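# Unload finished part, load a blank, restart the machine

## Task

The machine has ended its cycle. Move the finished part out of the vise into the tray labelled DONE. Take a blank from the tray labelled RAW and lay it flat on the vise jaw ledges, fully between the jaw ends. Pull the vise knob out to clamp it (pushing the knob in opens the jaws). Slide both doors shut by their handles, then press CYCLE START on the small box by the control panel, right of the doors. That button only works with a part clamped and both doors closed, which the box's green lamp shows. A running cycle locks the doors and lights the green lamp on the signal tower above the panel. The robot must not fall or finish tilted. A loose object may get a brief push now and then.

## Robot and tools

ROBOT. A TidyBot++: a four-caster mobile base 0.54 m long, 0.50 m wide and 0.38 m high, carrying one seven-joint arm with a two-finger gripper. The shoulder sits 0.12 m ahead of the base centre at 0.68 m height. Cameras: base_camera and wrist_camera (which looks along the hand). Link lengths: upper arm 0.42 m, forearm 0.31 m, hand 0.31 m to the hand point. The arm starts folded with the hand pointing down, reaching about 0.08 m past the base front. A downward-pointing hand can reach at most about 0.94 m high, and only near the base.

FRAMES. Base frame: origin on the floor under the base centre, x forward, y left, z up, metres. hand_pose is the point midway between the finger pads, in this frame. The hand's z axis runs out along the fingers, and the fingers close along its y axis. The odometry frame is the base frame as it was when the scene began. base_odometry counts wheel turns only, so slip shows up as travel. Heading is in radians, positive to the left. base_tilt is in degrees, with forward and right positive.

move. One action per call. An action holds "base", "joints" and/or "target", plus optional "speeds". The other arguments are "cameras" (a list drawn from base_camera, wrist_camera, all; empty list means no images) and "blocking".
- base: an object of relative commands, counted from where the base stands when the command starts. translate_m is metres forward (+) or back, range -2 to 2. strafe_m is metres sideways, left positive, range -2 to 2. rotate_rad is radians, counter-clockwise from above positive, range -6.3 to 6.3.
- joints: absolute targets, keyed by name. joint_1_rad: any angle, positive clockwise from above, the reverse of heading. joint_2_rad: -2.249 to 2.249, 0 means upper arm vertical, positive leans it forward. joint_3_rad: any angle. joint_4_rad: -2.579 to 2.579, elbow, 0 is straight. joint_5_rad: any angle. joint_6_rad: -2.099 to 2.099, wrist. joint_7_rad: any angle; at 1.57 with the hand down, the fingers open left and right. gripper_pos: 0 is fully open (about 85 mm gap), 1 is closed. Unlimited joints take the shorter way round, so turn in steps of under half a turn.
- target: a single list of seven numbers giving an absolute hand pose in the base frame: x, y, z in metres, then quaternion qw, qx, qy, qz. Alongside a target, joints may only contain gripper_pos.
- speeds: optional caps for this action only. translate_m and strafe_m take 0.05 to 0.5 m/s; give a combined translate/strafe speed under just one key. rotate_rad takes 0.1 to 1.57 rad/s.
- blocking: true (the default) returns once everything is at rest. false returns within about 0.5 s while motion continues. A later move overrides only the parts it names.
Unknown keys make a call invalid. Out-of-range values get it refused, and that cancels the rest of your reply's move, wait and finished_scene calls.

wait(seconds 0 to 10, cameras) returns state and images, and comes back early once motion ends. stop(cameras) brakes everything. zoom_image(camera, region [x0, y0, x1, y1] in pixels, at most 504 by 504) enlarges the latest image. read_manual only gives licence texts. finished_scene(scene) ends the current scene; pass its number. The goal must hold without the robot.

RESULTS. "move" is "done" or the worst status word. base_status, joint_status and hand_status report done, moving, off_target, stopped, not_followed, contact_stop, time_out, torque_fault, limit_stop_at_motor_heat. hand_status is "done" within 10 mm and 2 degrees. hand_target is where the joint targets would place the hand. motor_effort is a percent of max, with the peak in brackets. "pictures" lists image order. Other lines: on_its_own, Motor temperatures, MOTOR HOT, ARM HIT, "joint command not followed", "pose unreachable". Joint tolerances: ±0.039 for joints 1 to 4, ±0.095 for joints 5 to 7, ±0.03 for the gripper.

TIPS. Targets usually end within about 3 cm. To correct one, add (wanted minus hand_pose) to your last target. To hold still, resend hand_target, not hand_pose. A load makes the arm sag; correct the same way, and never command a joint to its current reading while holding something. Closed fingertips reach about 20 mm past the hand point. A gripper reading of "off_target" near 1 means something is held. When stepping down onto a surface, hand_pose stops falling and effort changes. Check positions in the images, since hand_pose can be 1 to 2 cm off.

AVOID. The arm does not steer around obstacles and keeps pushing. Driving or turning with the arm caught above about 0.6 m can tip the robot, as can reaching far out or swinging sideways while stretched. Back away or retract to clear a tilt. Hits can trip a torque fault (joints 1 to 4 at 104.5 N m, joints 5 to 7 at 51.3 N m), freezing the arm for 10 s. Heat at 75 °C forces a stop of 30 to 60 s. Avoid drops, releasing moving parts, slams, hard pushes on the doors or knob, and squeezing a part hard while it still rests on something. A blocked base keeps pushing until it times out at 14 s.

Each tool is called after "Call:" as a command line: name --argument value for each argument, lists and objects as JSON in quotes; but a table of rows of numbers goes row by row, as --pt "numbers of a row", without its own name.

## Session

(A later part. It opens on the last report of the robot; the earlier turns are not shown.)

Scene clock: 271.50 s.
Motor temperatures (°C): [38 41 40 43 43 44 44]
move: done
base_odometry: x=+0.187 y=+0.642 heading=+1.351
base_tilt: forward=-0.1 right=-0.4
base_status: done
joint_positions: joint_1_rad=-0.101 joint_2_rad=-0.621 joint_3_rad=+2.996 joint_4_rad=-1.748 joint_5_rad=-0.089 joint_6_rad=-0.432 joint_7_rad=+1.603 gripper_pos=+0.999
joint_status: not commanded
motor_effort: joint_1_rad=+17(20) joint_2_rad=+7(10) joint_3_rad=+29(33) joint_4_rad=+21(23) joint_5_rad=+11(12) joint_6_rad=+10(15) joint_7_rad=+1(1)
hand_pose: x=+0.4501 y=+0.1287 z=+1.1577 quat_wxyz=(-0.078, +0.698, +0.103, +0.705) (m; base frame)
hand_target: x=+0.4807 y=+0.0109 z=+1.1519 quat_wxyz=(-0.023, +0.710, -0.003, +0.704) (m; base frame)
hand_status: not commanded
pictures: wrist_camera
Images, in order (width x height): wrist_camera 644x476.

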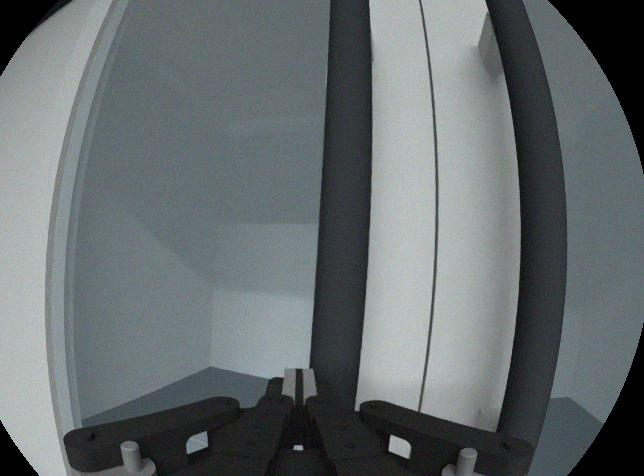

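Call:
move --base '{"strafe_m":0.14}' --cameras '[]'

Call:
move --base '{"translate_m":-0.18}' --joints '{"joint_1_rad":0.0,"joint_3_rad":3.14,"joint_4_rad":-1.74,"joint_6_rad":-0.45}' --cameras '["wrist_camera"]'

Call:
move --base '{"strafe_m":-1.2}' --cameras '["wrist_camera"]'

Scene clock: 273.77 s.
Motor temperatures (°C): [38 41 40 43 43 44 44]
move: done
base_odometry: x=+0.051 y=+0.672 heading=+1.350
base_tilt: forward=-0.1 right=-0.3
base_status: done
joint_positions: joint_1_rad=-0.017 joint_2_rad=-0.602 joint_3_rad=+3.124 joint_4_rad=-1.755 joint_5_rad=-0.070 joint_6_rad=-0.432 joint_7_rad=+1.603 gripper_pos=+0.999
joint_status: not commanded
motor_effort: joint_1_rad=+0(18) joint_2_rad=+1(16) joint_3_rad=+0(30) joint_4_rad=+22(27) joint_5_rad=+0(11) joint_6_rad=+9(18) joint_7_rad=+1(1)
hand_pose: x=+0.4786 y=+0.0264 z=+1.1514 quat_wxyz=(-0.029, +0.712, +0.014, +0.701) (m; base frame)
hand_target: x=+0.4807 y=+0.0109 z=+1.1519 quat_wxyz=(-0.023, +0.710, -0.003, +0.704) (m; base frame)
hand_status: not commanded
pictures: none
No camera images: "cameras" was empty.

Scene clock: 275.33 s.
Motor temperatures (°C): [38 41 40 43 43 44 44]
move: done
base_odometry: x=+0.011 y=+0.497 heading=+1.350
base_tilt: forward=-0.1 right=-0.3
base_status: done
joint_positions: joint_1_rad=-0.012 joint_2_rad=-0.606 joint_3_rad=+3.124 joint_4_rad=-1.744 joint_5_rad=-0.070 joint_6_rad=-0.433 joint_7_rad=+1.603 gripper_pos=+0.999
joint_status: all done
motor_effort: joint_1_rad=+0(1) joint_2_rad=+1(5) joint_3_rad=+0(1) joint_4_rad=+21(23) joint_5_rad=+0(1) joint_6_rad=+9(10) joint_7_rad=+0(1)
hand_pose: x=+0.4750 y=+0.0247 z=+1.1598 quat_wxyz=(-0.027, +0.707, +0.012, +0.707) (m; base frame)
hand_target: x=+0.4782 y=+0.0077 z=+1.1545 quat_wxyz=(-0.019, +0.714, -0.006, +0.700) (m; base frame)
hand_status: not commanded
pictures: wrist_camera
Images, in order (width x height): wrist_camera 644x476.

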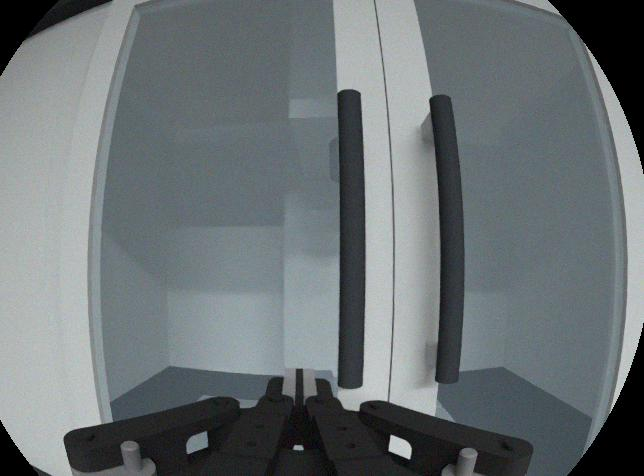

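Scene clock: 279.10 s.
Motor temperatures (°C): [38 41 40 43 43 44 44]
move: done
base_odometry: x=+1.182 y=+0.234 heading=+1.351
base_tilt: forward=-0.1 right=-0.4
base_status: done
joint_positions: joint_1_rad=-0.047 joint_2_rad=-0.641 joint_3_rad=+3.064 joint_4_rad=-1.739 joint_5_rad=-0.076 joint_6_rad=-0.433 joint_7_rad=+1.603 gripper_pos=+1.000
joint_status: not commanded
motor_effort: joint_1_rad=+8(14) joint_2_rad=+10(15) joint_3_rad=+15(24) joint_4_rad=+23(23) joint_5_rad=+5(9) joint_6_rad=+13(13) joint_7_rad=+1(1)
hand_pose: x=+0.4521 y=+0.0711 z=+1.1732 quat_wxyz=(-0.048, +0.691, +0.054, +0.719) (m; base frame)
hand_target: x=+0.4782 y=+0.0077 z=+1.1545 quat_wxyz=(-0.019, +0.714, -0.006, +0.700) (m; base frame)
hand_status: not commanded
pictures: wrist_camera
Images, in order (width x height): wrist_camera 644x476.

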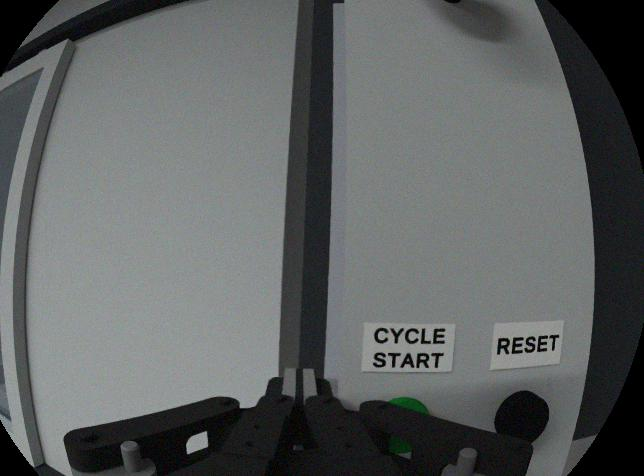

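Call:
move --base '{"strafe_m":0.1}' --speeds '{"strafe_m":0.2}' --cameras '[]'

Call:
move --base '{"translate_m":-0.2}' --joints '{"joint_1_rad":0.0,"joint_3_rad":3.14,"joint_2_rad":-0.6,"joint_5_rad":-0.04}' --cameras '["wrist_camera"]'

Scene clock: 281.33 s.
Motor temperatures (°C): [38 41 40 43 43 44 44]
move: done
base_odometry: x=+1.084 y=+0.256 heading=+1.351
base_tilt: forward=-0.1 right=-0.3
base_status: done
joint_positions: joint_1_rad=-0.007 joint_2_rad=-0.608 joint_3_rad=+3.130 joint_4_rad=-1.732 joint_5_rad=-0.068 joint_6_rad=-0.437 joint_7_rad=+1.603 gripper_pos=+0.999
joint_status: not commanded
motor_effort: joint_1_rad=+0(9) joint_2_rad=+2(14) joint_3_rad=+0(16) joint_4_rad=+21(24) joint_5_rad=+1(5) joint_6_rad=+9(16) joint_7_rad=+1(1)
hand_pose: x=+0.4728 y=+0.0195 z=+1.1666 quat_wxyz=(-0.024, +0.703, +0.008, +0.711) (m; base frame)
hand_target: x=+0.4782 y=+0.0077 z=+1.1545 quat_wxyz=(-0.019, +0.714, -0.006, +0.700) (m; base frame)
hand_status: not commanded
pictures: none
No camera images: "cameras" was empty.

Scene clock: 282.93 s.
Motor temperatures (°C): [38 41 40 43 43 44 44]
move: done
base_odometry: x=+1.041 y=+0.060 heading=+1.351
base_tilt: forward=-0.1 right=-0.3
base_status: done
joint_positions: joint_1_rad=-0.007 joint_2_rad=-0.608 joint_3_rad=+3.130 joint_4_rad=-1.732 joint_5_rad=-0.068 joint_6_rad=-0.437 joint_7_rad=+1.603 gripper_pos=+0.999
joint_status: all done
motor_effort: joint_1_rad=+0(0) joint_2_rad=+2(5) joint_3_rad=+0(1) joint_4_rad=+22(23) joint_5_rad=+0(1) joint_6_rad=+9(9) joint_7_rad=+1(1)
hand_pose: x=+0.4729 y=+0.0195 z=+1.1665 quat_wxyz=(-0.024, +0.703, +0.008, +0.711) (m; base frame)
hand_target: x=+0.4782 y=+0.0077 z=+1.1545 quat_wxyz=(-0.019, +0.714, -0.006, +0.700) (m; base frame)
hand_status: not commanded
pictures: wrist_camera
Images, in order (width x height): wrist_camera 644x476.

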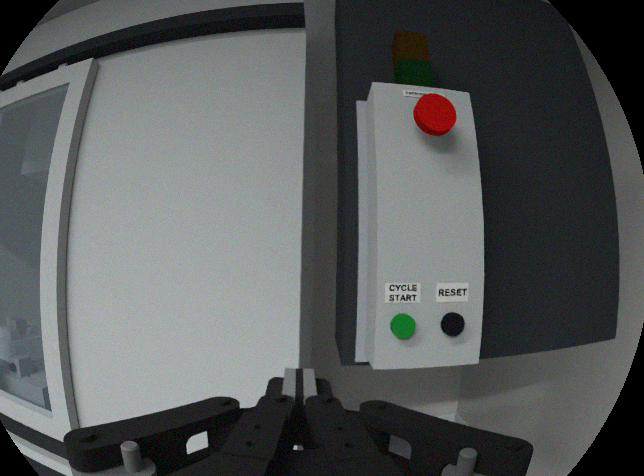

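Call:
move --base '{"strafe_m":-0.115,"translate_m":0.165}' --joints '{"joint_5_rad":0.0}' --cameras '["wrist_camera"]'

Scene clock: 285.73 s.
Motor temperatures (°C): [38 40 39 43 43 44 44]
move: done
base_odometry: x=+1.189 y=+0.196 heading=+1.351
base_tilt: forward=-0.1 right=-0.3
base_status: done
joint_positions: joint_1_rad=-0.010 joint_2_rad=-0.649 joint_3_rad=+3.124 joint_4_rad=-1.730 joint_5_rad=-0.028 joint_6_rad=-0.445 joint_7_rad=+1.603 gripper_pos=+0.999
joint_status: all done
motor_effort: joint_1_rad=+2(5) joint_2_rad=+12(26) joint_3_rad=+3(8) joint_4_rad=+20(23) joint_5_rad=+1(4) joint_6_rad=+11(15) joint_7_rad=+1(1)
hand_pose: x=+0.4525 y=+0.0184 z=+1.1785 quat_wxyz=(-0.007, +0.691, +0.019, +0.723) (m; base frame)
hand_target: x=+0.4783 y=+0.0022 z=+1.1544 quat_wxyz=(+0.000, +0.714, +0.000, +0.700) (m; base frame)
hand_status: not commanded
pictures: wrist_camera
Images, in order (width x height): wrist_camera 644x476.

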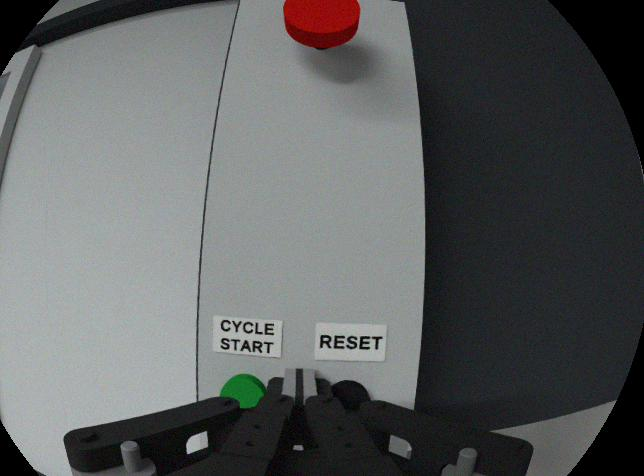

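Call:
move --base '{"translate_m":-0.05}' --cameras '[]'

Call:
move --base '{"strafe_m":0.042,"translate_m":0.012}' --cameras '["wrist_camera"]'

Scene clock: 287.30 s.
Motor temperatures (°C): [38 40 39 43 43 44 44]
move: done
base_odometry: x=+1.178 y=+0.147 heading=+1.351
base_tilt: forward=-0.1 right=-0.3
base_status: done
joint_positions: joint_1_rad=-0.010 joint_2_rad=-0.605 joint_3_rad=+3.127 joint_4_rad=-1.731 joint_5_rad=-0.028 joint_6_rad=-0.445 joint_7_rad=+1.603 gripper_pos=+0.999
joint_status: not commanded
motor_effort: joint_1_rad=+0(1) joint_2_rad=+2(13) joint_3_rad=+0(2) joint_4_rad=+21(23) joint_5_rad=+0(1) joint_6_rad=+9(10) joint_7_rad=+0(1)
hand_pose: x=+0.4742 y=+0.0171 z=+1.1631 quat_wxyz=(-0.007, +0.707, +0.018, +0.707) (m; base frame)
hand_target: x=+0.4783 y=+0.0022 z=+1.1544 quat_wxyz=(+0.000, +0.714, +0.000, +0.700) (m; base frame)
hand_status: not commanded
pictures: none
No camera images: "cameras" was empty.

Scene clock: 288.23 s.
Motor temperatures (°C): [37 40 39 43 43 44 44]
move: done
base_odometry: x=+1.140 y=+0.168 heading=+1.351
base_tilt: forward=-0.1 right=-0.3
base_status: done
joint_positions: joint_1_rad=-0.010 joint_2_rad=-0.604 joint_3_rad=+3.129 joint_4_rad=-1.731 joint_5_rad=-0.028 joint_6_rad=-0.445 joint_7_rad=+1.603 gripper_pos=+0.999
joint_status: not commanded
motor_effort: joint_1_rad=+0(1) joint_2_rad=+1(3) joint_3_rad=+0(3) joint_4_rad=+22(22) joint_5_rad=+0(1) joint_6_rad=+9(9) joint_7_rad=+0(1)
hand_pose: x=+0.4748 y=+0.0158 z=+1.1628 quat_wxyz=(-0.006, +0.707, +0.016, +0.707) (m; base frame)
hand_target: x=+0.4783 y=+0.0022 z=+1.1544 quat_wxyz=(+0.000, +0.714, +0.000, +0.700) (m; base frame)
hand_status: not commanded
pictures: wrist_camera
Images, in order (width x height): wrist_camera 644x476.

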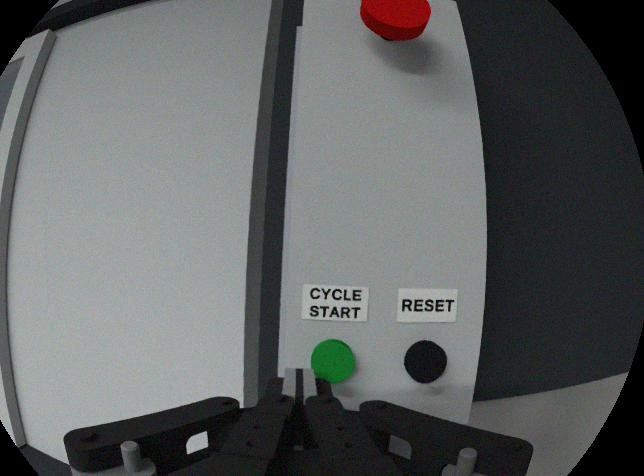

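Call:
move --base '{"strafe_m":-0.017,"translate_m":0.01}' --cameras '[]'

Call:
move --base '{"translate_m":0.02}' --speeds '{"translate_m":0.1}' --cameras '["wrist_camera"]'

Scene clock: 290.47 s.
Motor temperatures (°C): [37 40 39 43 43 44 44]
move: done
base_odometry: x=+1.158 y=+0.174 heading=+1.351
base_tilt: forward=-0.1 right=-0.3
base_status: done
joint_positions: joint_1_rad=-0.010 joint_2_rad=-0.606 joint_3_rad=+3.131 joint_4_rad=-1.731 joint_5_rad=-0.028 joint_6_rad=-0.445 joint_7_rad=+1.603 gripper_pos=+0.999
joint_status: not commanded
motor_effort: joint_1_rad=+1(1) joint_2_rad=+4(5) joint_3_rad=+1(2) joint_4_rad=+21(23) joint_5_rad=+0(1) joint_6_rad=+9(10) joint_7_rad=+0(1)
hand_pose: x=+0.4738 y=+0.0149 z=+1.1635 quat_wxyz=(-0.006, +0.706, +0.016, +0.708) (m; base frame)
hand_target: x=+0.4783 y=+0.0022 z=+1.1544 quat_wxyz=(+0.000, +0.714, +0.000, +0.700) (m; base frame)
hand_status: not commanded
pictures: none
No camera images: "cameras" was empty.

Scene clock: 291.20 s.
Motor temperatures (°C): [37 40 39 43 43 44 44]
move: done
base_odometry: x=+1.162 y=+0.193 heading=+1.351
base_tilt: forward=-0.1 right=-0.3
base_status: done
joint_positions: joint_1_rad=-0.010 joint_2_rad=-0.640 joint_3_rad=+3.131 joint_4_rad=-1.732 joint_5_rad=-0.028 joint_6_rad=-0.449 joint_7_rad=+1.603 gripper_pos=+0.999
joint_status: not commanded
motor_effort: joint_1_rad=+1(1) joint_2_rad=+10(14) joint_3_rad=+1(2) joint_4_rad=+20(25) joint_5_rad=+0(1) joint_6_rad=+10(16) joint_7_rad=+1(1)
hand_pose: x=+0.4576 y=+0.0148 z=+1.1732 quat_wxyz=(-0.006, +0.696, +0.016, +0.718) (m; base frame)
hand_target: x=+0.4783 y=+0.0022 z=+1.1544 quat_wxyz=(+0.000, +0.714, +0.000, +0.700) (m; base frame)
hand_status: not commanded
pictures: wrist_camera
Images, in order (width x height): wrist_camera 644x476.

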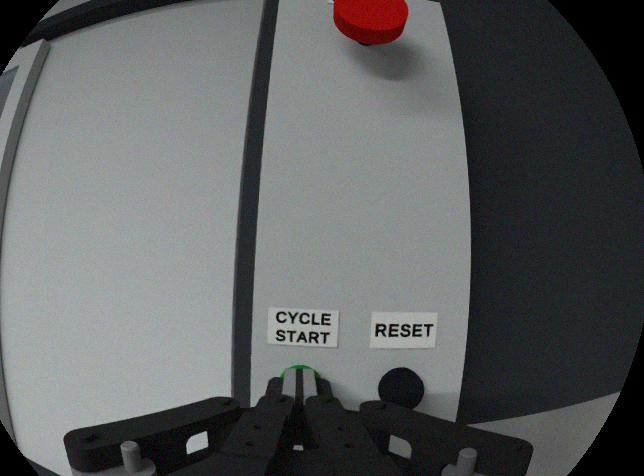

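Call:
move --base '{"translate_m":0.015}' --speeds '{"translate_m":0.1}' --cameras '["wrist_camera"]'

Call:
move --base '{"translate_m":-0.33}' --joints '{"joint_6_rad":0.2}' --cameras '["wrist_camera"]'

Scene clock: 292.37 s.
Motor temperatures (°C): [37 40 39 43 43 44 44]
move: done
base_odometry: x=+1.165 y=+0.208 heading=+1.351
base_tilt: forward=-0.1 right=-0.3
base_status: done
joint_positions: joint_1_rad=-0.010 joint_2_rad=-0.669 joint_3_rad=+3.131 joint_4_rad=-1.732 joint_5_rad=-0.028 joint_6_rad=-0.450 joint_7_rad=+1.603 gripper_pos=+0.999
joint_status: not commanded
motor_effort: joint_1_rad=+1(1) joint_2_rad=+17(19) joint_3_rad=+2(2) joint_4_rad=+19(23) joint_5_rad=+1(1) joint_6_rad=+10(15) joint_7_rad=+1(1)
hand_pose: x=+0.4432 y=+0.0146 z=+1.1824 quat_wxyz=(-0.006, +0.686, +0.016, +0.727) (m; base frame)
hand_target: x=+0.4783 y=+0.0022 z=+1.1544 quat_wxyz=(+0.000, +0.714, +0.000, +0.700) (m; base frame)
hand_status: not commanded
pictures: wrist_camera
Images, in order (width x height): wrist_camera 644x476.

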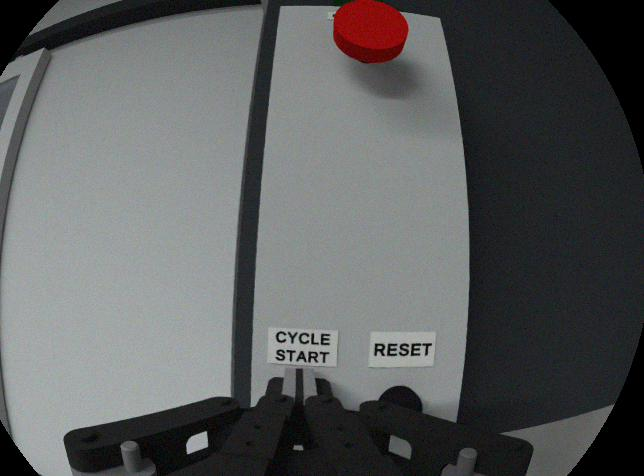

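Scene clock: 294.43 s.
Motor temperatures (°C): [37 40 39 43 43 44 44]
move: done
base_odometry: x=+1.093 y=-0.114 heading=+1.351
base_tilt: forward=-0.1 right=-0.3
base_status: done
joint_positions: joint_1_rad=-0.010 joint_2_rad=-0.605 joint_3_rad=+3.131 joint_4_rad=-1.731 joint_5_rad=-0.028 joint_6_rad=+0.151 joint_7_rad=+1.603 gripper_pos=+0.999
joint_status: all done
motor_effort: joint_1_rad=+0(1) joint_2_rad=+3(17) joint_3_rad=+0(2) joint_4_rad=+21(23) joint_5_rad=+0(1) joint_6_rad=+7(12) joint_7_rad=+1(1)
hand_pose: x=+0.4209 y=+0.0093 z=+1.3377 quat_wxyz=(-0.004, +0.468, +0.006, +0.883) (m; base frame)
hand_target: x=+0.4184 y=+0.0023 z=+1.3440 quat_wxyz=(-0.001, +0.453, +0.001, +0.892) (m; base frame)
hand_status: not commanded
pictures: wrist_camera
Images, in order (width x height): wrist_camera 644x476.

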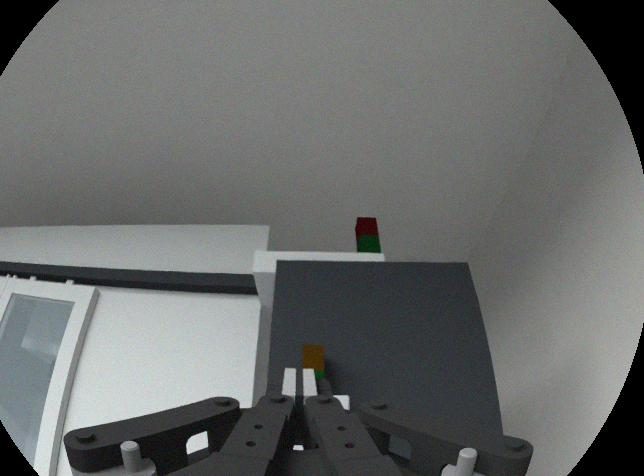

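Call:
zoom_image --camera "wrist_camera" --region '[260, 190, 420, 420]'

Call:
move --joints '{"joint_6_rad":-0.35}' --cameras '["wrist_camera"]'

Call:
zoom_image --camera "wrist_camera" --region '[260, 10, 500, 250]'

Scaled by 2.191.

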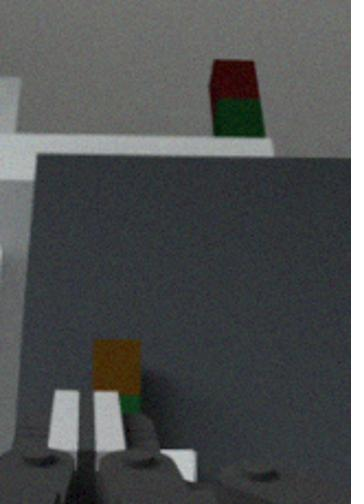

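Scene clock: 296.00 s.
Motor temperatures (°C): [37 40 39 43 43 44 44]
move: done
base_odometry: x=+1.093 y=-0.114 heading=+1.351
base_tilt: forward=-0.1 right=-0.3
base_status: not commanded
joint_positions: joint_1_rad=-0.010 joint_2_rad=-0.604 joint_3_rad=+3.131 joint_4_rad=-1.730 joint_5_rad=-0.028 joint_6_rad=-0.299 joint_7_rad=+1.603 gripper_pos=+0.999
joint_status: all done
motor_effort: joint_1_rad=+0(1) joint_2_rad=+1(6) joint_3_rad=+0(1) joint_4_rad=+22(24) joint_5_rad=+0(1) joint_6_rad=+9(10) joint_7_rad=+1(1)
hand_pose: x=+0.4715 y=+0.0133 z=+1.2085 quat_wxyz=(-0.006, +0.654, +0.013, +0.757) (m; base frame)
hand_target: x=+0.4773 y=+0.0023 z=+1.1855 quat_wxyz=(+0.000, +0.678, +0.001, +0.735) (m; base frame)
hand_status: not commanded
pictures: wrist_camera
Images, in order (width x height): wrist_camera 644x476.

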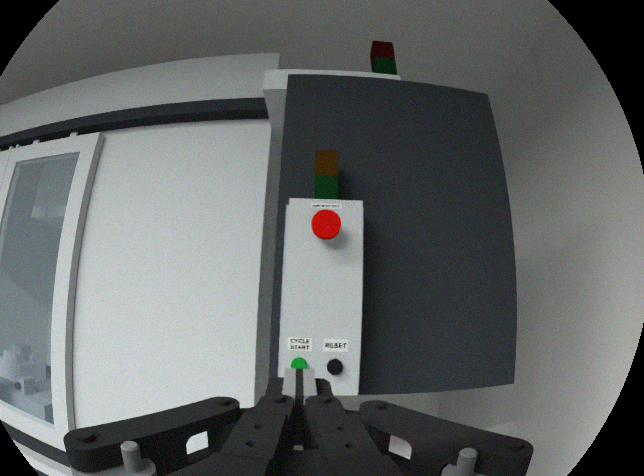

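Scaled by 2.100.

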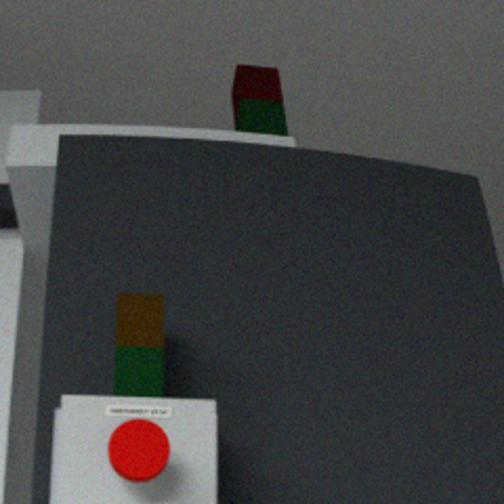

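Call:
move --base '{"strafe_m":1.18,"translate_m":0.2}' --joints '{"joint_6_rad":-0.6}' --cameras '["wrist_camera"]'

Call:
zoom_image --camera "wrist_camera" --region '[200, 250, 450, 476]'

Scene clock: 301.83 s.
Motor temperatures (°C): [37 40 39 43 43 44 44]
move: done
base_odometry: x=-0.015 y=+0.338 heading=+1.352
base_tilt: forward=-0.1 right=-0.3
base_status: done
joint_positions: joint_1_rad=-0.009 joint_2_rad=-0.603 joint_3_rad=+3.133 joint_4_rad=-1.735 joint_5_rad=-0.028 joint_6_rad=-0.553 joint_7_rad=+1.603 gripper_pos=+0.999
joint_status: all done
motor_effort: joint_1_rad=+0(1) joint_2_rad=+1(5) joint_3_rad=+0(4) joint_4_rad=+21(23) joint_5_rad=+0(1) joint_6_rad=+9(10) joint_7_rad=+1(1)
hand_pose: x=+0.4739 y=+0.0142 z=+1.1263 quat_wxyz=(-0.006, +0.746, +0.016, +0.665) (m; base frame)
hand_target: x=+0.4739 y=+0.0022 z=+1.1079 quat_wxyz=(+0.000, +0.764, +0.000, +0.645) (m; base frame)
hand_status: not commanded
pictures: wrist_camera
Images, in order (width x height): wrist_camera 644x476.

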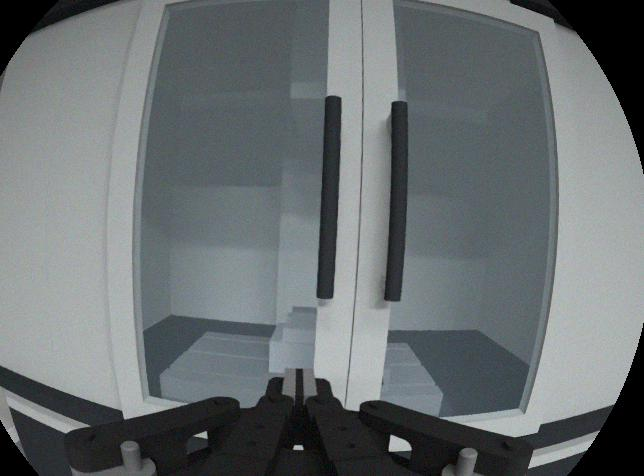

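Scaled by 2.016.

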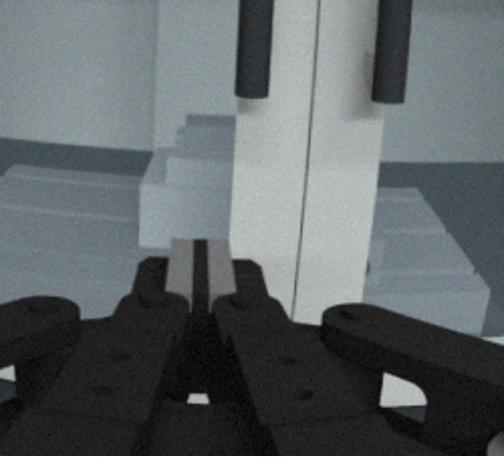

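Call:
move --base '{"translate_m":0.1}' --joints '{"joint_2_rad":-0.3,"joint_4_rad":-1.3,"joint_6_rad":-1.2}' --cameras '["wrist_camera"]'

Call:
zoom_image --camera "wrist_camera" --region '[200, 150, 450, 400]'

Scene clock: 308.13 s.
Motor temperatures (°C): [37 40 39 43 43 44 44]
move: done
base_odometry: x=+0.007 y=+0.436 heading=+1.352
base_tilt: forward=-0.1 right=-0.3
base_status: done
joint_positions: joint_1_rad=-0.009 joint_2_rad=-0.316 joint_3_rad=+3.133 joint_4_rad=-1.309 joint_5_rad=-0.028 joint_6_rad=-1.132 joint_7_rad=+1.603 gripper_pos=+0.999
joint_status: all done
motor_effort: joint_1_rad=+0(1) joint_2_rad=-7(11) joint_3_rad=+0(1) joint_4_rad=+19(22) joint_5_rad=+1(1) joint_6_rad=+8(10) joint_7_rad=+0(1)
hand_pose: x=+0.5158 y=+0.0175 z=+1.0896 quat_wxyz=(-0.009, +0.873, +0.024, +0.487) (m; base frame)
hand_target: x=+0.5108 y=+0.0021 z=+1.0705 quat_wxyz=(+0.000, +0.891, +0.000, +0.454) (m; base frame)
hand_status: not commanded
pictures: wrist_camera
Images, in order (width x height): wrist_camera 644x476.

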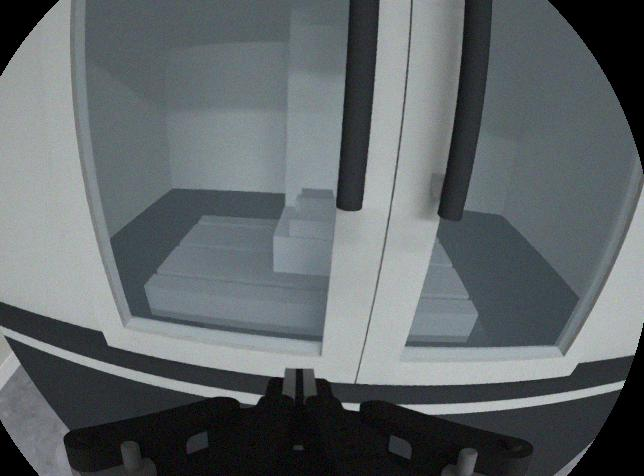

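Scaled by 2.016.

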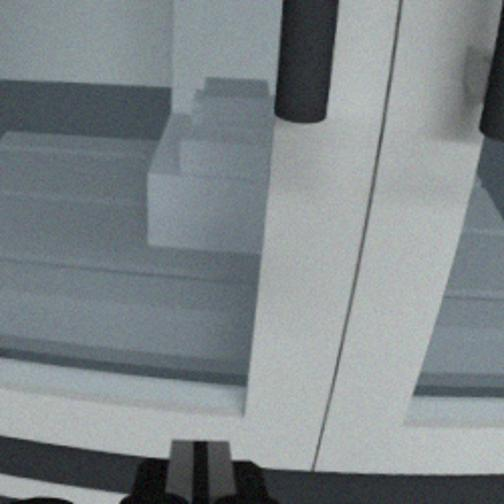

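Call:
move --base '{"strafe_m":0.12}' --joints '{"joint_1_rad":0.15}' --cameras '["wrist_camera"]'

Call:
zoom_image --camera "wrist_camera" --region '[220, 150, 370, 300]'

Call:
move --base '{"strafe_m":-0.46}' --joints '{"joint_1_rad":-0.25}' --cameras '["wrist_camera"]'

Call:
zoom_image --camera "wrist_camera" --region '[200, 150, 400, 350]'

Scene clock: 311.23 s.
Motor temperatures (°C): [37 40 39 43 43 44 44]
move: done
base_odometry: x=-0.111 y=+0.462 heading=+1.352
base_tilt: forward=-0.1 right=-0.3
base_status: done
joint_positions: joint_1_rad=+0.133 joint_2_rad=-0.315 joint_3_rad=+3.133 joint_4_rad=-1.309 joint_5_rad=-0.028 joint_6_rad=-1.134 joint_7_rad=+1.603 gripper_pos=+0.999
joint_status: all done
motor_effort: joint_1_rad=+0(1) joint_2_rad=-7(7) joint_3_rad=+0(2) joint_4_rad=+20(20) joint_5_rad=+0(1) joint_6_rad=+8(8) joint_7_rad=+1(1)
hand_pose: x=+0.5145 y=-0.0392 z=+1.0884 quat_wxyz=(+0.025, +0.874, -0.039, +0.484) (m; base frame)
hand_target: x=+0.5068 y=-0.0565 z=+1.0705 quat_wxyz=(+0.034, +0.889, -0.066, +0.452) (m; base frame)
hand_status: not commanded
pictures: wrist_camera
Images, in order (width x height): wrist_camera 644x476.

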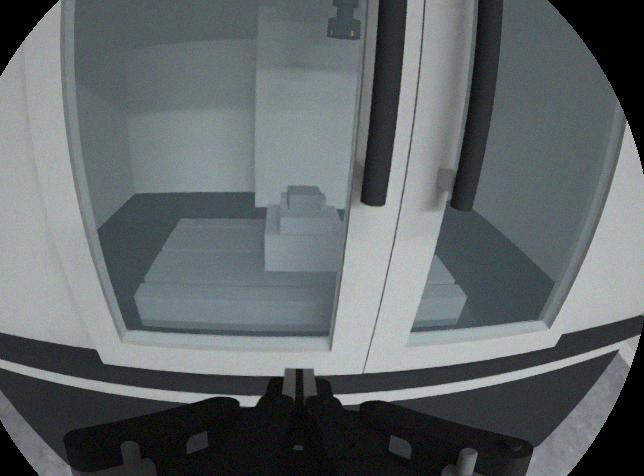

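Scaled by 3.360.

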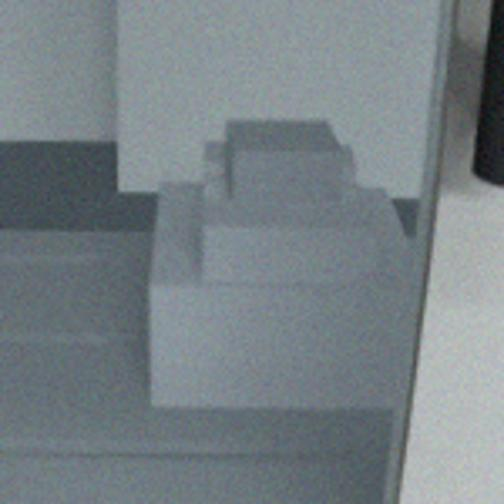

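Scene clock: 313.63 s.
Motor temperatures (°C): [37 40 39 43 43 44 44]
move: done
base_odometry: x=+0.339 y=+0.362 heading=+1.353
base_tilt: forward=-0.1 right=-0.3
base_status: done
joint_positions: joint_1_rad=-0.234 joint_2_rad=-0.308 joint_3_rad=+3.135 joint_4_rad=-1.307 joint_5_rad=-0.028 joint_6_rad=-1.136 joint_7_rad=+1.603 gripper_pos=+0.999
joint_status: all done
motor_effort: joint_1_rad=+0(2) joint_2_rad=-7(10) joint_3_rad=+0(3) joint_4_rad=+20(21) joint_5_rad=+0(2) joint_6_rad=+8(8) joint_7_rad=+1(1)
hand_pose: x=+0.5046 y=+0.1050 z=+1.0866 quat_wxyz=(-0.063, +0.867, +0.121, +0.479) (m; base frame)
hand_target: x=+0.4981 y=+0.0990 z=+1.0705 quat_wxyz=(-0.057, +0.884, +0.112, +0.450) (m; base frame)
hand_status: not commanded
pictures: wrist_camera
Images, in order (width x height): wrist_camera 644x476.

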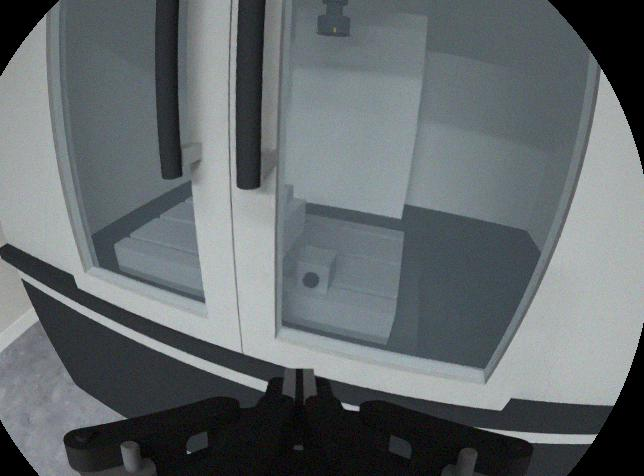

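Scaled by 2.520.

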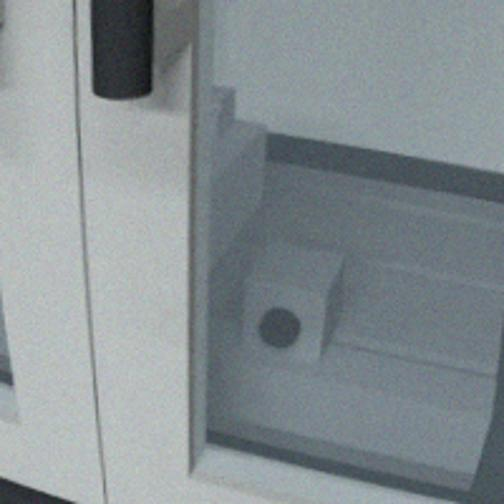

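Call:
move --base '{"strafe_m":0.272,"translate_m":0.05}' --joints '{"joint_1_rad":0.0,"joint_2_rad":-0.6,"joint_4_rad":-1.74,"joint_6_rad":-0.42}' --cameras '["wrist_camera"]'

Scene clock: 316.50 s.
Motor temperatures (°C): [37 40 39 43 43 44 44]
move: done
base_odometry: x=+0.084 y=+0.470 heading=+1.352
base_tilt: forward=-0.1 right=-0.3
base_status: done
joint_positions: joint_1_rad=-0.017 joint_2_rad=-0.583 joint_3_rad=+3.135 joint_4_rad=-1.713 joint_5_rad=-0.028 joint_6_rad=-0.477 joint_7_rad=+1.603 gripper_pos=+0.999
joint_status: all done
motor_effort: joint_1_rad=+0(1) joint_2_rad=+1(9) joint_3_rad=+0(2) joint_4_rad=+21(23) joint_5_rad=-1(1) joint_6_rad=+9(9) joint_7_rad=+0(1)
hand_pose: x=+0.4822 y=+0.0154 z=+1.1561 quat_wxyz=(-0.008, +0.719, +0.017, +0.694) (m; base frame)
hand_target: x=+0.4783 y=+0.0022 z=+1.1637 quat_wxyz=(+0.000, +0.703, +0.000, +0.711) (m; base frame)
hand_status: not commanded
pictures: wrist_camera
Images, in order (width x height): wrist_camera 644x476.

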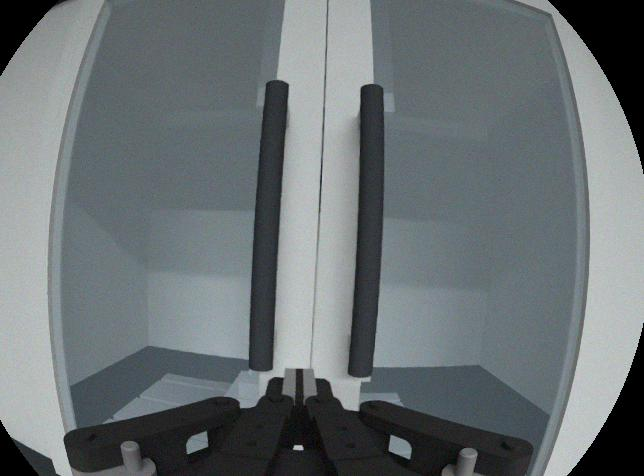

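Call:
move --base '{"strafe_m":-0.01,"translate_m":0.14}' --cameras '["wrist_camera"]'

Scene clock: 318.47 s.
Motor temperatures (°C): [37 40 39 43 43 44 44]
move: done
base_odometry: x=+0.124 y=+0.605 heading=+1.352
base_tilt: forward=-0.1 right=-0.3
base_status: done
joint_positions: joint_1_rad=-0.017 joint_2_rad=-0.591 joint_3_rad=+3.135 joint_4_rad=-1.716 joint_5_rad=-0.028 joint_6_rad=-0.474 joint_7_rad=+1.603 gripper_pos=+0.999
joint_status: not commanded
motor_effort: joint_1_rad=+0(1) joint_2_rad=+1(4) joint_3_rad=+0(1) joint_4_rad=+22(23) joint_5_rad=+0(1) joint_6_rad=+9(10) joint_7_rad=+1(1)
hand_pose: x=+0.4789 y=+0.0152 z=+1.1579 quat_wxyz=(-0.008, +0.717, +0.017, +0.697) (m; base frame)
hand_target: x=+0.4783 y=+0.0022 z=+1.1637 quat_wxyz=(+0.000, +0.703, +0.000, +0.711) (m; base frame)
hand_status: not commanded
pictures: wrist_camera
Images, in order (width x height): wrist_camera 644x476.

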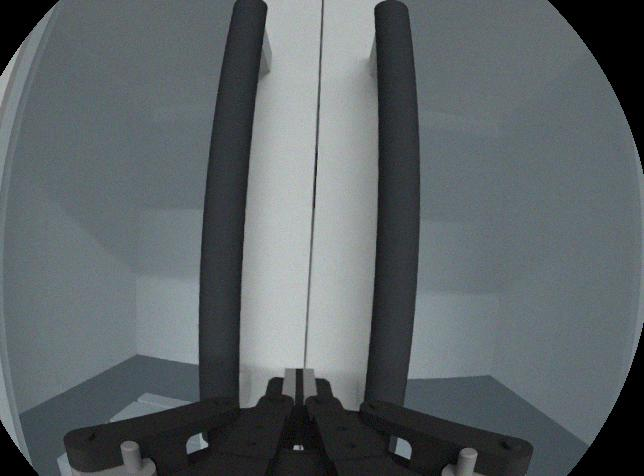

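Call:
move --base '{"translate_m":0.04}' --cameras '[]'

Call:
move --base '{"strafe_m":-0.5}' --speeds '{"strafe_m":0.25}' --cameras '["wrist_camera"]'

Scene clock: 319.83 s.
Motor temperatures (°C): [37 40 39 43 43 44 44]
move: done
base_odometry: x=+0.133 y=+0.644 heading=+1.352
base_tilt: forward=-0.1 right=-0.4
base_status: done
joint_positions: joint_1_rad=-0.017 joint_2_rad=-0.593 joint_3_rad=+3.135 joint_4_rad=-1.718 joint_5_rad=-0.028 joint_6_rad=-0.473 joint_7_rad=+1.603 gripper_pos=+0.999
joint_status: not commanded
motor_effort: joint_1_rad=+0(0) joint_2_rad=+1(4) joint_3_rad=+0(2) joint_4_rad=+22(23) joint_5_rad=+0(1) joint_6_rad=+8(9) joint_7_rad=+1(1)
hand_pose: x=+0.4783 y=+0.0152 z=+1.1580 quat_wxyz=(-0.008, +0.716, +0.017, +0.698) (m; base frame)
hand_target: x=+0.4783 y=+0.0022 z=+1.1637 quat_wxyz=(+0.000, +0.703, +0.000, +0.711) (m; base frame)
hand_status: not commanded
pictures: none
No camera images: "cameras" was empty.

Scene clock: 322.70 s.
Motor temperatures (°C): [37 40 39 43 43 44 44]
move: done
base_odometry: x=+0.621 y=+0.536 heading=+1.353
base_tilt: forward=-0.1 right=-0.3
base_status: done
joint_positions: joint_1_rad=+0.009 joint_2_rad=-0.600 joint_3_rad=+3.152 joint_4_rad=-1.718 joint_5_rad=+0.000 joint_6_rad=-0.463 joint_7_rad=+1.603 gripper_pos=+0.999
joint_status: not commanded
motor_effort: joint_1_rad=+0(17) joint_2_rad=+1(9) joint_3_rad=+0(29) joint_4_rad=+21(22) joint_5_rad=+0(12) joint_6_rad=+9(11) joint_7_rad=+1(1)
hand_pose: x=+0.4753 y=-0.0077 z=+1.1634 quat_wxyz=(+0.016, +0.711, +0.003, +0.703) (m; base frame)
hand_target: x=+0.4783 y=+0.0022 z=+1.1637 quat_wxyz=(+0.000, +0.703, +0.000, +0.711) (m; base frame)
hand_status: not commanded
pictures: wrist_camera
Images, in order (width x height): wrist_camera 644x476.

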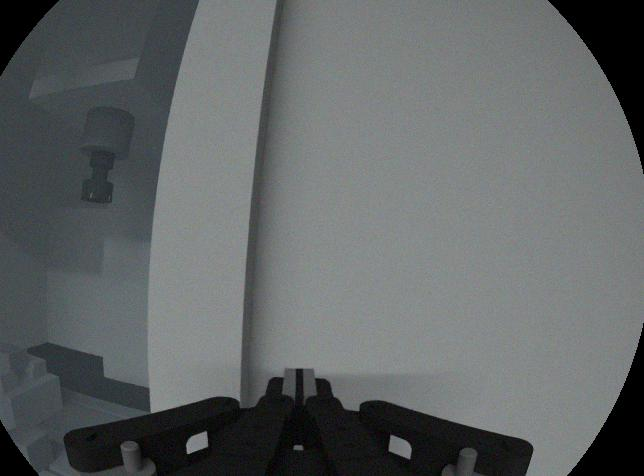

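Call:
move --base '{"translate_m":-0.18}' --cameras '[]'

Call:
move --base '{"strafe_m":0.3}' --joints '{"joint_5_rad":-0.04,"joint_3_rad":3.12}' --cameras '["wrist_camera"]'

Scene clock: 325.10 s.
Motor temperatures (°C): [37 40 39 43 43 44 44]
move: done
base_odometry: x=+0.582 y=+0.360 heading=+1.353
base_tilt: forward=-0.1 right=-0.3
base_status: done
joint_positions: joint_1_rad=+0.009 joint_2_rad=-0.606 joint_3_rad=+3.152 joint_4_rad=-1.718 joint_5_rad=+0.000 joint_6_rad=-0.463 joint_7_rad=+1.603 gripper_pos=+0.999
joint_status: not commanded
motor_effort: joint_1_rad=+0(1) joint_2_rad=+1(5) joint_3_rad=+0(1) joint_4_rad=+21(23) joint_5_rad=+0(1) joint_6_rad=+9(9) joint_7_rad=+1(1)
hand_pose: x=+0.4724 y=-0.0077 z=+1.1655 quat_wxyz=(+0.016, +0.709, +0.003, +0.705) (m; base frame)
hand_target: x=+0.4783 y=+0.0022 z=+1.1637 quat_wxyz=(+0.000, +0.703, +0.000, +0.711) (m; base frame)
hand_status: not commanded
pictures: none
No camera images: "cameras" was empty.

Scene clock: 327.00 s.
Motor temperatures (°C): [37 40 39 43 43 44 44]
move: done
base_odometry: x=+0.289 y=+0.425 heading=+1.354
base_tilt: forward=-0.1 right=-0.3
base_status: done
joint_positions: joint_1_rad=+0.009 joint_2_rad=-0.606 joint_3_rad=+3.132 joint_4_rad=-1.718 joint_5_rad=-0.017 joint_6_rad=-0.463 joint_7_rad=+1.603 gripper_pos=+0.999
joint_status: all done
motor_effort: joint_1_rad=+0(1) joint_2_rad=+1(2) joint_3_rad=+0(3) joint_4_rad=+21(23) joint_5_rad=+0(1) joint_6_rad=+8(9) joint_7_rad=+0(1)
hand_pose: x=+0.4723 y=+0.0059 z=+1.1653 quat_wxyz=(+0.006, +0.709, +0.010, +0.705) (m; base frame)
hand_target: x=+0.4778 y=+0.0187 z=+1.1635 quat_wxyz=(-0.021, +0.703, +0.003, +0.711) (m; base frame)
hand_status: not commanded
pictures: wrist_camera
Images, in order (width x height): wrist_camera 644x476.

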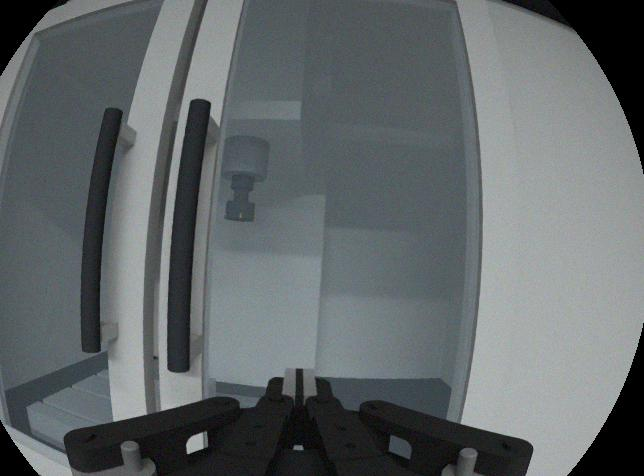

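Call:
move --base '{"strafe_m":0.178}' --cameras '[]'

Call:
move --base '{"translate_m":0.205}' --cameras '["wrist_camera"]'

Scene clock: 329.37 s.
Motor temperatures (°C): [37 40 39 43 43 44 44]
move: done
base_odometry: x=+0.115 y=+0.463 heading=+1.354
base_tilt: forward=-0.1 right=-0.3
base_status: done
joint_positions: joint_1_rad=+0.009 joint_2_rad=-0.606 joint_3_rad=+3.127 joint_4_rad=-1.718 joint_5_rad=-0.017 joint_6_rad=-0.463 joint_7_rad=+1.603 gripper_pos=+0.999
joint_status: not commanded
motor_effort: joint_1_rad=+0(1) joint_2_rad=+2(3) joint_3_rad=+0(3) joint_4_rad=+22(22) joint_5_rad=+0(1) joint_6_rad=+9(9) joint_7_rad=+0(1)
hand_pose: x=+0.4722 y=+0.0086 z=+1.1653 quat_wxyz=(+0.005, +0.709, +0.013, +0.705) (m; base frame)
hand_target: x=+0.4778 y=+0.0187 z=+1.1635 quat_wxyz=(-0.021, +0.703, +0.003, +0.711) (m; base frame)
hand_status: not commanded
pictures: none
No camera images: "cameras" was empty.

Scene clock: 331.00 s.
Motor temperatures (°C): [37 40 39 43 43 44 44]
move: done
base_odometry: x=+0.159 y=+0.663 heading=+1.355
base_tilt: forward=-0.1 right=-0.3
base_status: done
joint_positions: joint_1_rad=+0.009 joint_2_rad=-0.596 joint_3_rad=+3.127 joint_4_rad=-1.719 joint_5_rad=-0.017 joint_6_rad=-0.463 joint_7_rad=+1.603 gripper_pos=+0.999
joint_status: not commanded
motor_effort: joint_1_rad=+0(1) joint_2_rad=+1(6) joint_3_rad=+0(1) joint_4_rad=+21(23) joint_5_rad=+0(1) joint_6_rad=+9(9) joint_7_rad=+1(1)
hand_pose: x=+0.4773 y=+0.0085 z=+1.1613 quat_wxyz=(+0.005, +0.712, +0.013, +0.702) (m; base frame)
hand_target: x=+0.4778 y=+0.0187 z=+1.1635 quat_wxyz=(-0.021, +0.703, +0.003, +0.711) (m; base frame)
hand_status: not commanded
pictures: wrist_camera
Images, in order (width x height): wrist_camera 644x476.

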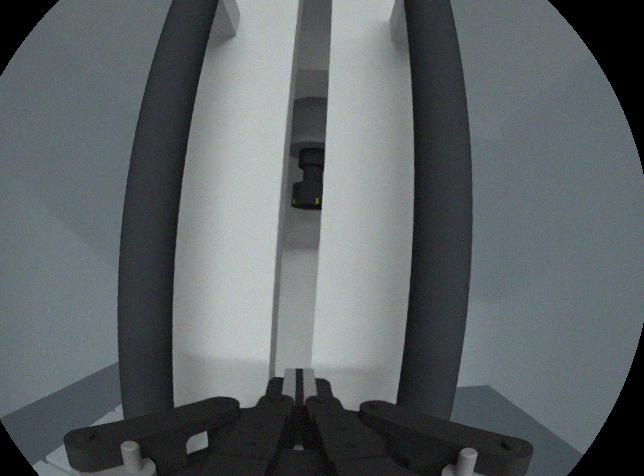

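Call:
move --base '{"strafe_m":-0.25,"translate_m":0.01}' --speeds '{"strafe_m":0.2}' --cameras '["wrist_camera"]'

Call:
move --base '{"strafe_m":-0.25}' --speeds '{"strafe_m":0.25}' --cameras '["wrist_camera"]'

Scene clock: 333.83 s.
Motor temperatures (°C): [37 40 39 43 43 44 44]
move: done
base_odometry: x=+0.405 y=+0.619 heading=+1.354
base_tilt: forward=-0.1 right=-0.3
base_status: done
joint_positions: joint_1_rad=-0.053 joint_2_rad=-0.621 joint_3_rad=+3.041 joint_4_rad=-1.739 joint_5_rad=-0.065 joint_6_rad=-0.442 joint_7_rad=+1.603 gripper_pos=+0.999
joint_status: not commanded
motor_effort: joint_1_rad=+8(15) joint_2_rad=+9(9) joint_3_rad=+14(26) joint_4_rad=+26(27) joint_5_rad=+5(10) joint_6_rad=+15(16) joint_7_rad=+1(1)
hand_pose: x=+0.4597 y=+0.0845 z=+1.1624 quat_wxyz=(-0.046, +0.701, +0.069, +0.708) (m; base frame)
hand_target: x=+0.4778 y=+0.0187 z=+1.1635 quat_wxyz=(-0.021, +0.703, +0.003, +0.711) (m; base frame)
hand_status: not commanded
pictures: wrist_camera
Images, in order (width x height): wrist_camera 644x476.

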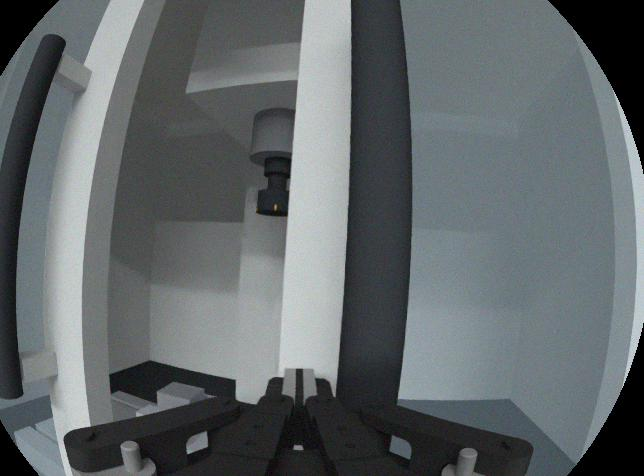

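Scene clock: 335.70 s.
Motor temperatures (°C): [37 40 39 43 43 44 44]
move: done
base_odometry: x=+0.649 y=+0.566 heading=+1.355
base_tilt: forward=-0.1 right=-0.3
base_status: done
joint_positions: joint_1_rad=-0.065 joint_2_rad=-0.646 joint_3_rad=+3.023 joint_4_rad=-1.751 joint_5_rad=-0.076 joint_6_rad=-0.440 joint_7_rad=+1.603 gripper_pos=+0.999
joint_status: not commanded
motor_effort: joint_1_rad=+10(16) joint_2_rad=+15(15) joint_3_rad=+18(31) joint_4_rad=+28(30) joint_5_rad=+7(11) joint_6_rad=+20(21) joint_7_rad=+1(2)
hand_pose: x=+0.4464 y=+0.0995 z=+1.1632 quat_wxyz=(-0.056, +0.695, +0.080, +0.712) (m; base frame)
hand_target: x=+0.4778 y=+0.0187 z=+1.1635 quat_wxyz=(-0.021, +0.703, +0.003, +0.711) (m; base frame)
hand_status: not commanded
pictures: wrist_camera
Images, in order (width x height): wrist_camera 644x476.

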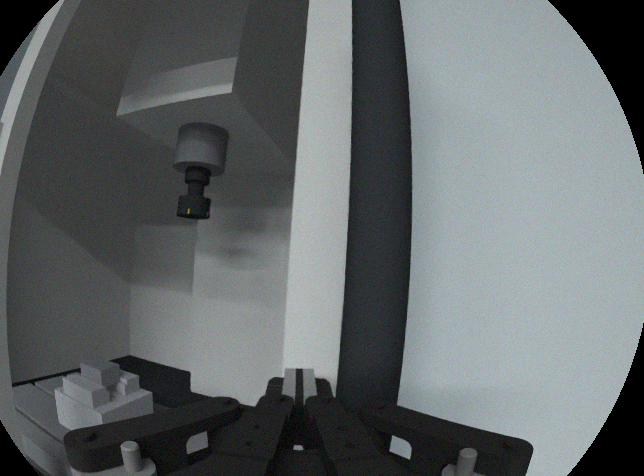

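Call:
move --base '{"strafe_m":0.12}' --cameras '[]'

Call:
move --base '{"translate_m":-0.2}' --cameras '[]'

Call:
move --base '{"strafe_m":0.3}' --joints '{"joint_1_rad":0,"joint_2_rad":-0.006,"joint_3_rad":3.14,"joint_4_rad":-1.49,"joint_5_rad":-0.04,"joint_6_rad":-1.18,"gripper_pos":0.4}' --cameras '["wrist_camera"]'

Scene clock: 337.93 s.
Motor temperatures (°C): [37 40 39 43 43 44 44]
move: done
base_odometry: x=+0.532 y=+0.592 heading=+1.355
base_tilt: forward=-0.1 right=-0.3
base_status: done
joint_positions: joint_1_rad=-0.005 joint_2_rad=-0.601 joint_3_rad=+3.113 joint_4_rad=-1.735 joint_5_rad=-0.064 joint_6_rad=-0.430 joint_7_rad=+1.603 gripper_pos=+0.999
joint_status: not commanded
motor_effort: joint_1_rad=+0(10) joint_2_rad=+0(18) joint_3_rad=+0(18) joint_4_rad=+21(30) joint_5_rad=+0(7) joint_6_rad=+9(22) joint_7_rad=+0(1)
hand_pose: x=+0.4764 y=+0.0273 z=+1.1637 quat_wxyz=(-0.023, +0.704, +0.016, +0.709) (m; base frame)
hand_target: x=+0.4778 y=+0.0187 z=+1.1635 quat_wxyz=(-0.021, +0.703, +0.003, +0.711) (m; base frame)
hand_status: not commanded
pictures: none
No camera images: "cameras" was empty.

Scene clock: 339.57 s.
Motor temperatures (°C): [37 40 39 43 43 44 44]
move: done
base_odometry: x=+0.489 y=+0.396 heading=+1.355
base_tilt: forward=-0.1 right=-0.3
base_status: done
joint_positions: joint_1_rad=-0.005 joint_2_rad=-0.606 joint_3_rad=+3.113 joint_4_rad=-1.735 joint_5_rad=-0.064 joint_6_rad=-0.430 joint_7_rad=+1.603 gripper_pos=+0.999
joint_status: not commanded
motor_effort: joint_1_rad=+0(0) joint_2_rad=+1(5) joint_3_rad=+0(1) joint_4_rad=+22(23) joint_5_rad=+0(1) joint_6_rad=+9(9) joint_7_rad=+0(1)
hand_pose: x=+0.4738 y=+0.0272 z=+1.1656 quat_wxyz=(-0.023, +0.702, +0.016, +0.711) (m; base frame)
hand_target: x=+0.4778 y=+0.0187 z=+1.1635 quat_wxyz=(-0.021, +0.703, +0.003, +0.711) (m; base frame)
hand_status: not commanded
pictures: none
No camera images: "cameras" was empty.

Scene clock: 341.77 s.
Motor temperatures (°C): [37 40 39 43 43 44 44]
move: done
base_odometry: x=+0.196 y=+0.460 heading=+1.356
base_tilt: forward=-0.1 right=-0.3
base_status: done
joint_positions: joint_1_rad=-0.004 joint_2_rad=-0.013 joint_3_rad=+3.119 joint_4_rad=-1.500 joint_5_rad=-0.064 joint_6_rad=-1.114 joint_7_rad=+1.603 gripper_pos=+0.400
joint_status: all done
motor_effort: joint_1_rad=+0(2) joint_2_rad=-19(21) joint_3_rad=-1(3) joint_4_rad=+21(23) joint_5_rad=+0(1) joint_6_rad=+4(9) joint_7_rad=+0(1)
hand_pose: x=+0.5861 y=+0.0318 z=+0.8627 quat_wxyz=(-0.030, +0.963, +0.023, +0.267) (m; base frame)
hand_target: x=+0.5727 y=+0.0136 z=+0.8536 quat_wxyz=(-0.020, +0.971, -0.003, +0.236) (m; base frame)
hand_status: not commanded
pictures: wrist_camera
Images, in order (width x height): wrist_camera 644x476.

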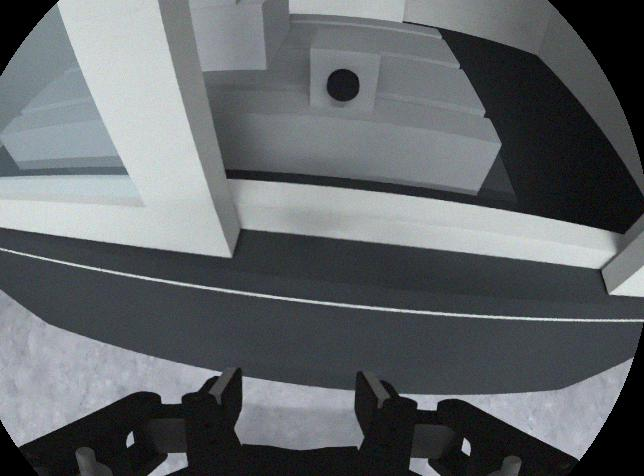

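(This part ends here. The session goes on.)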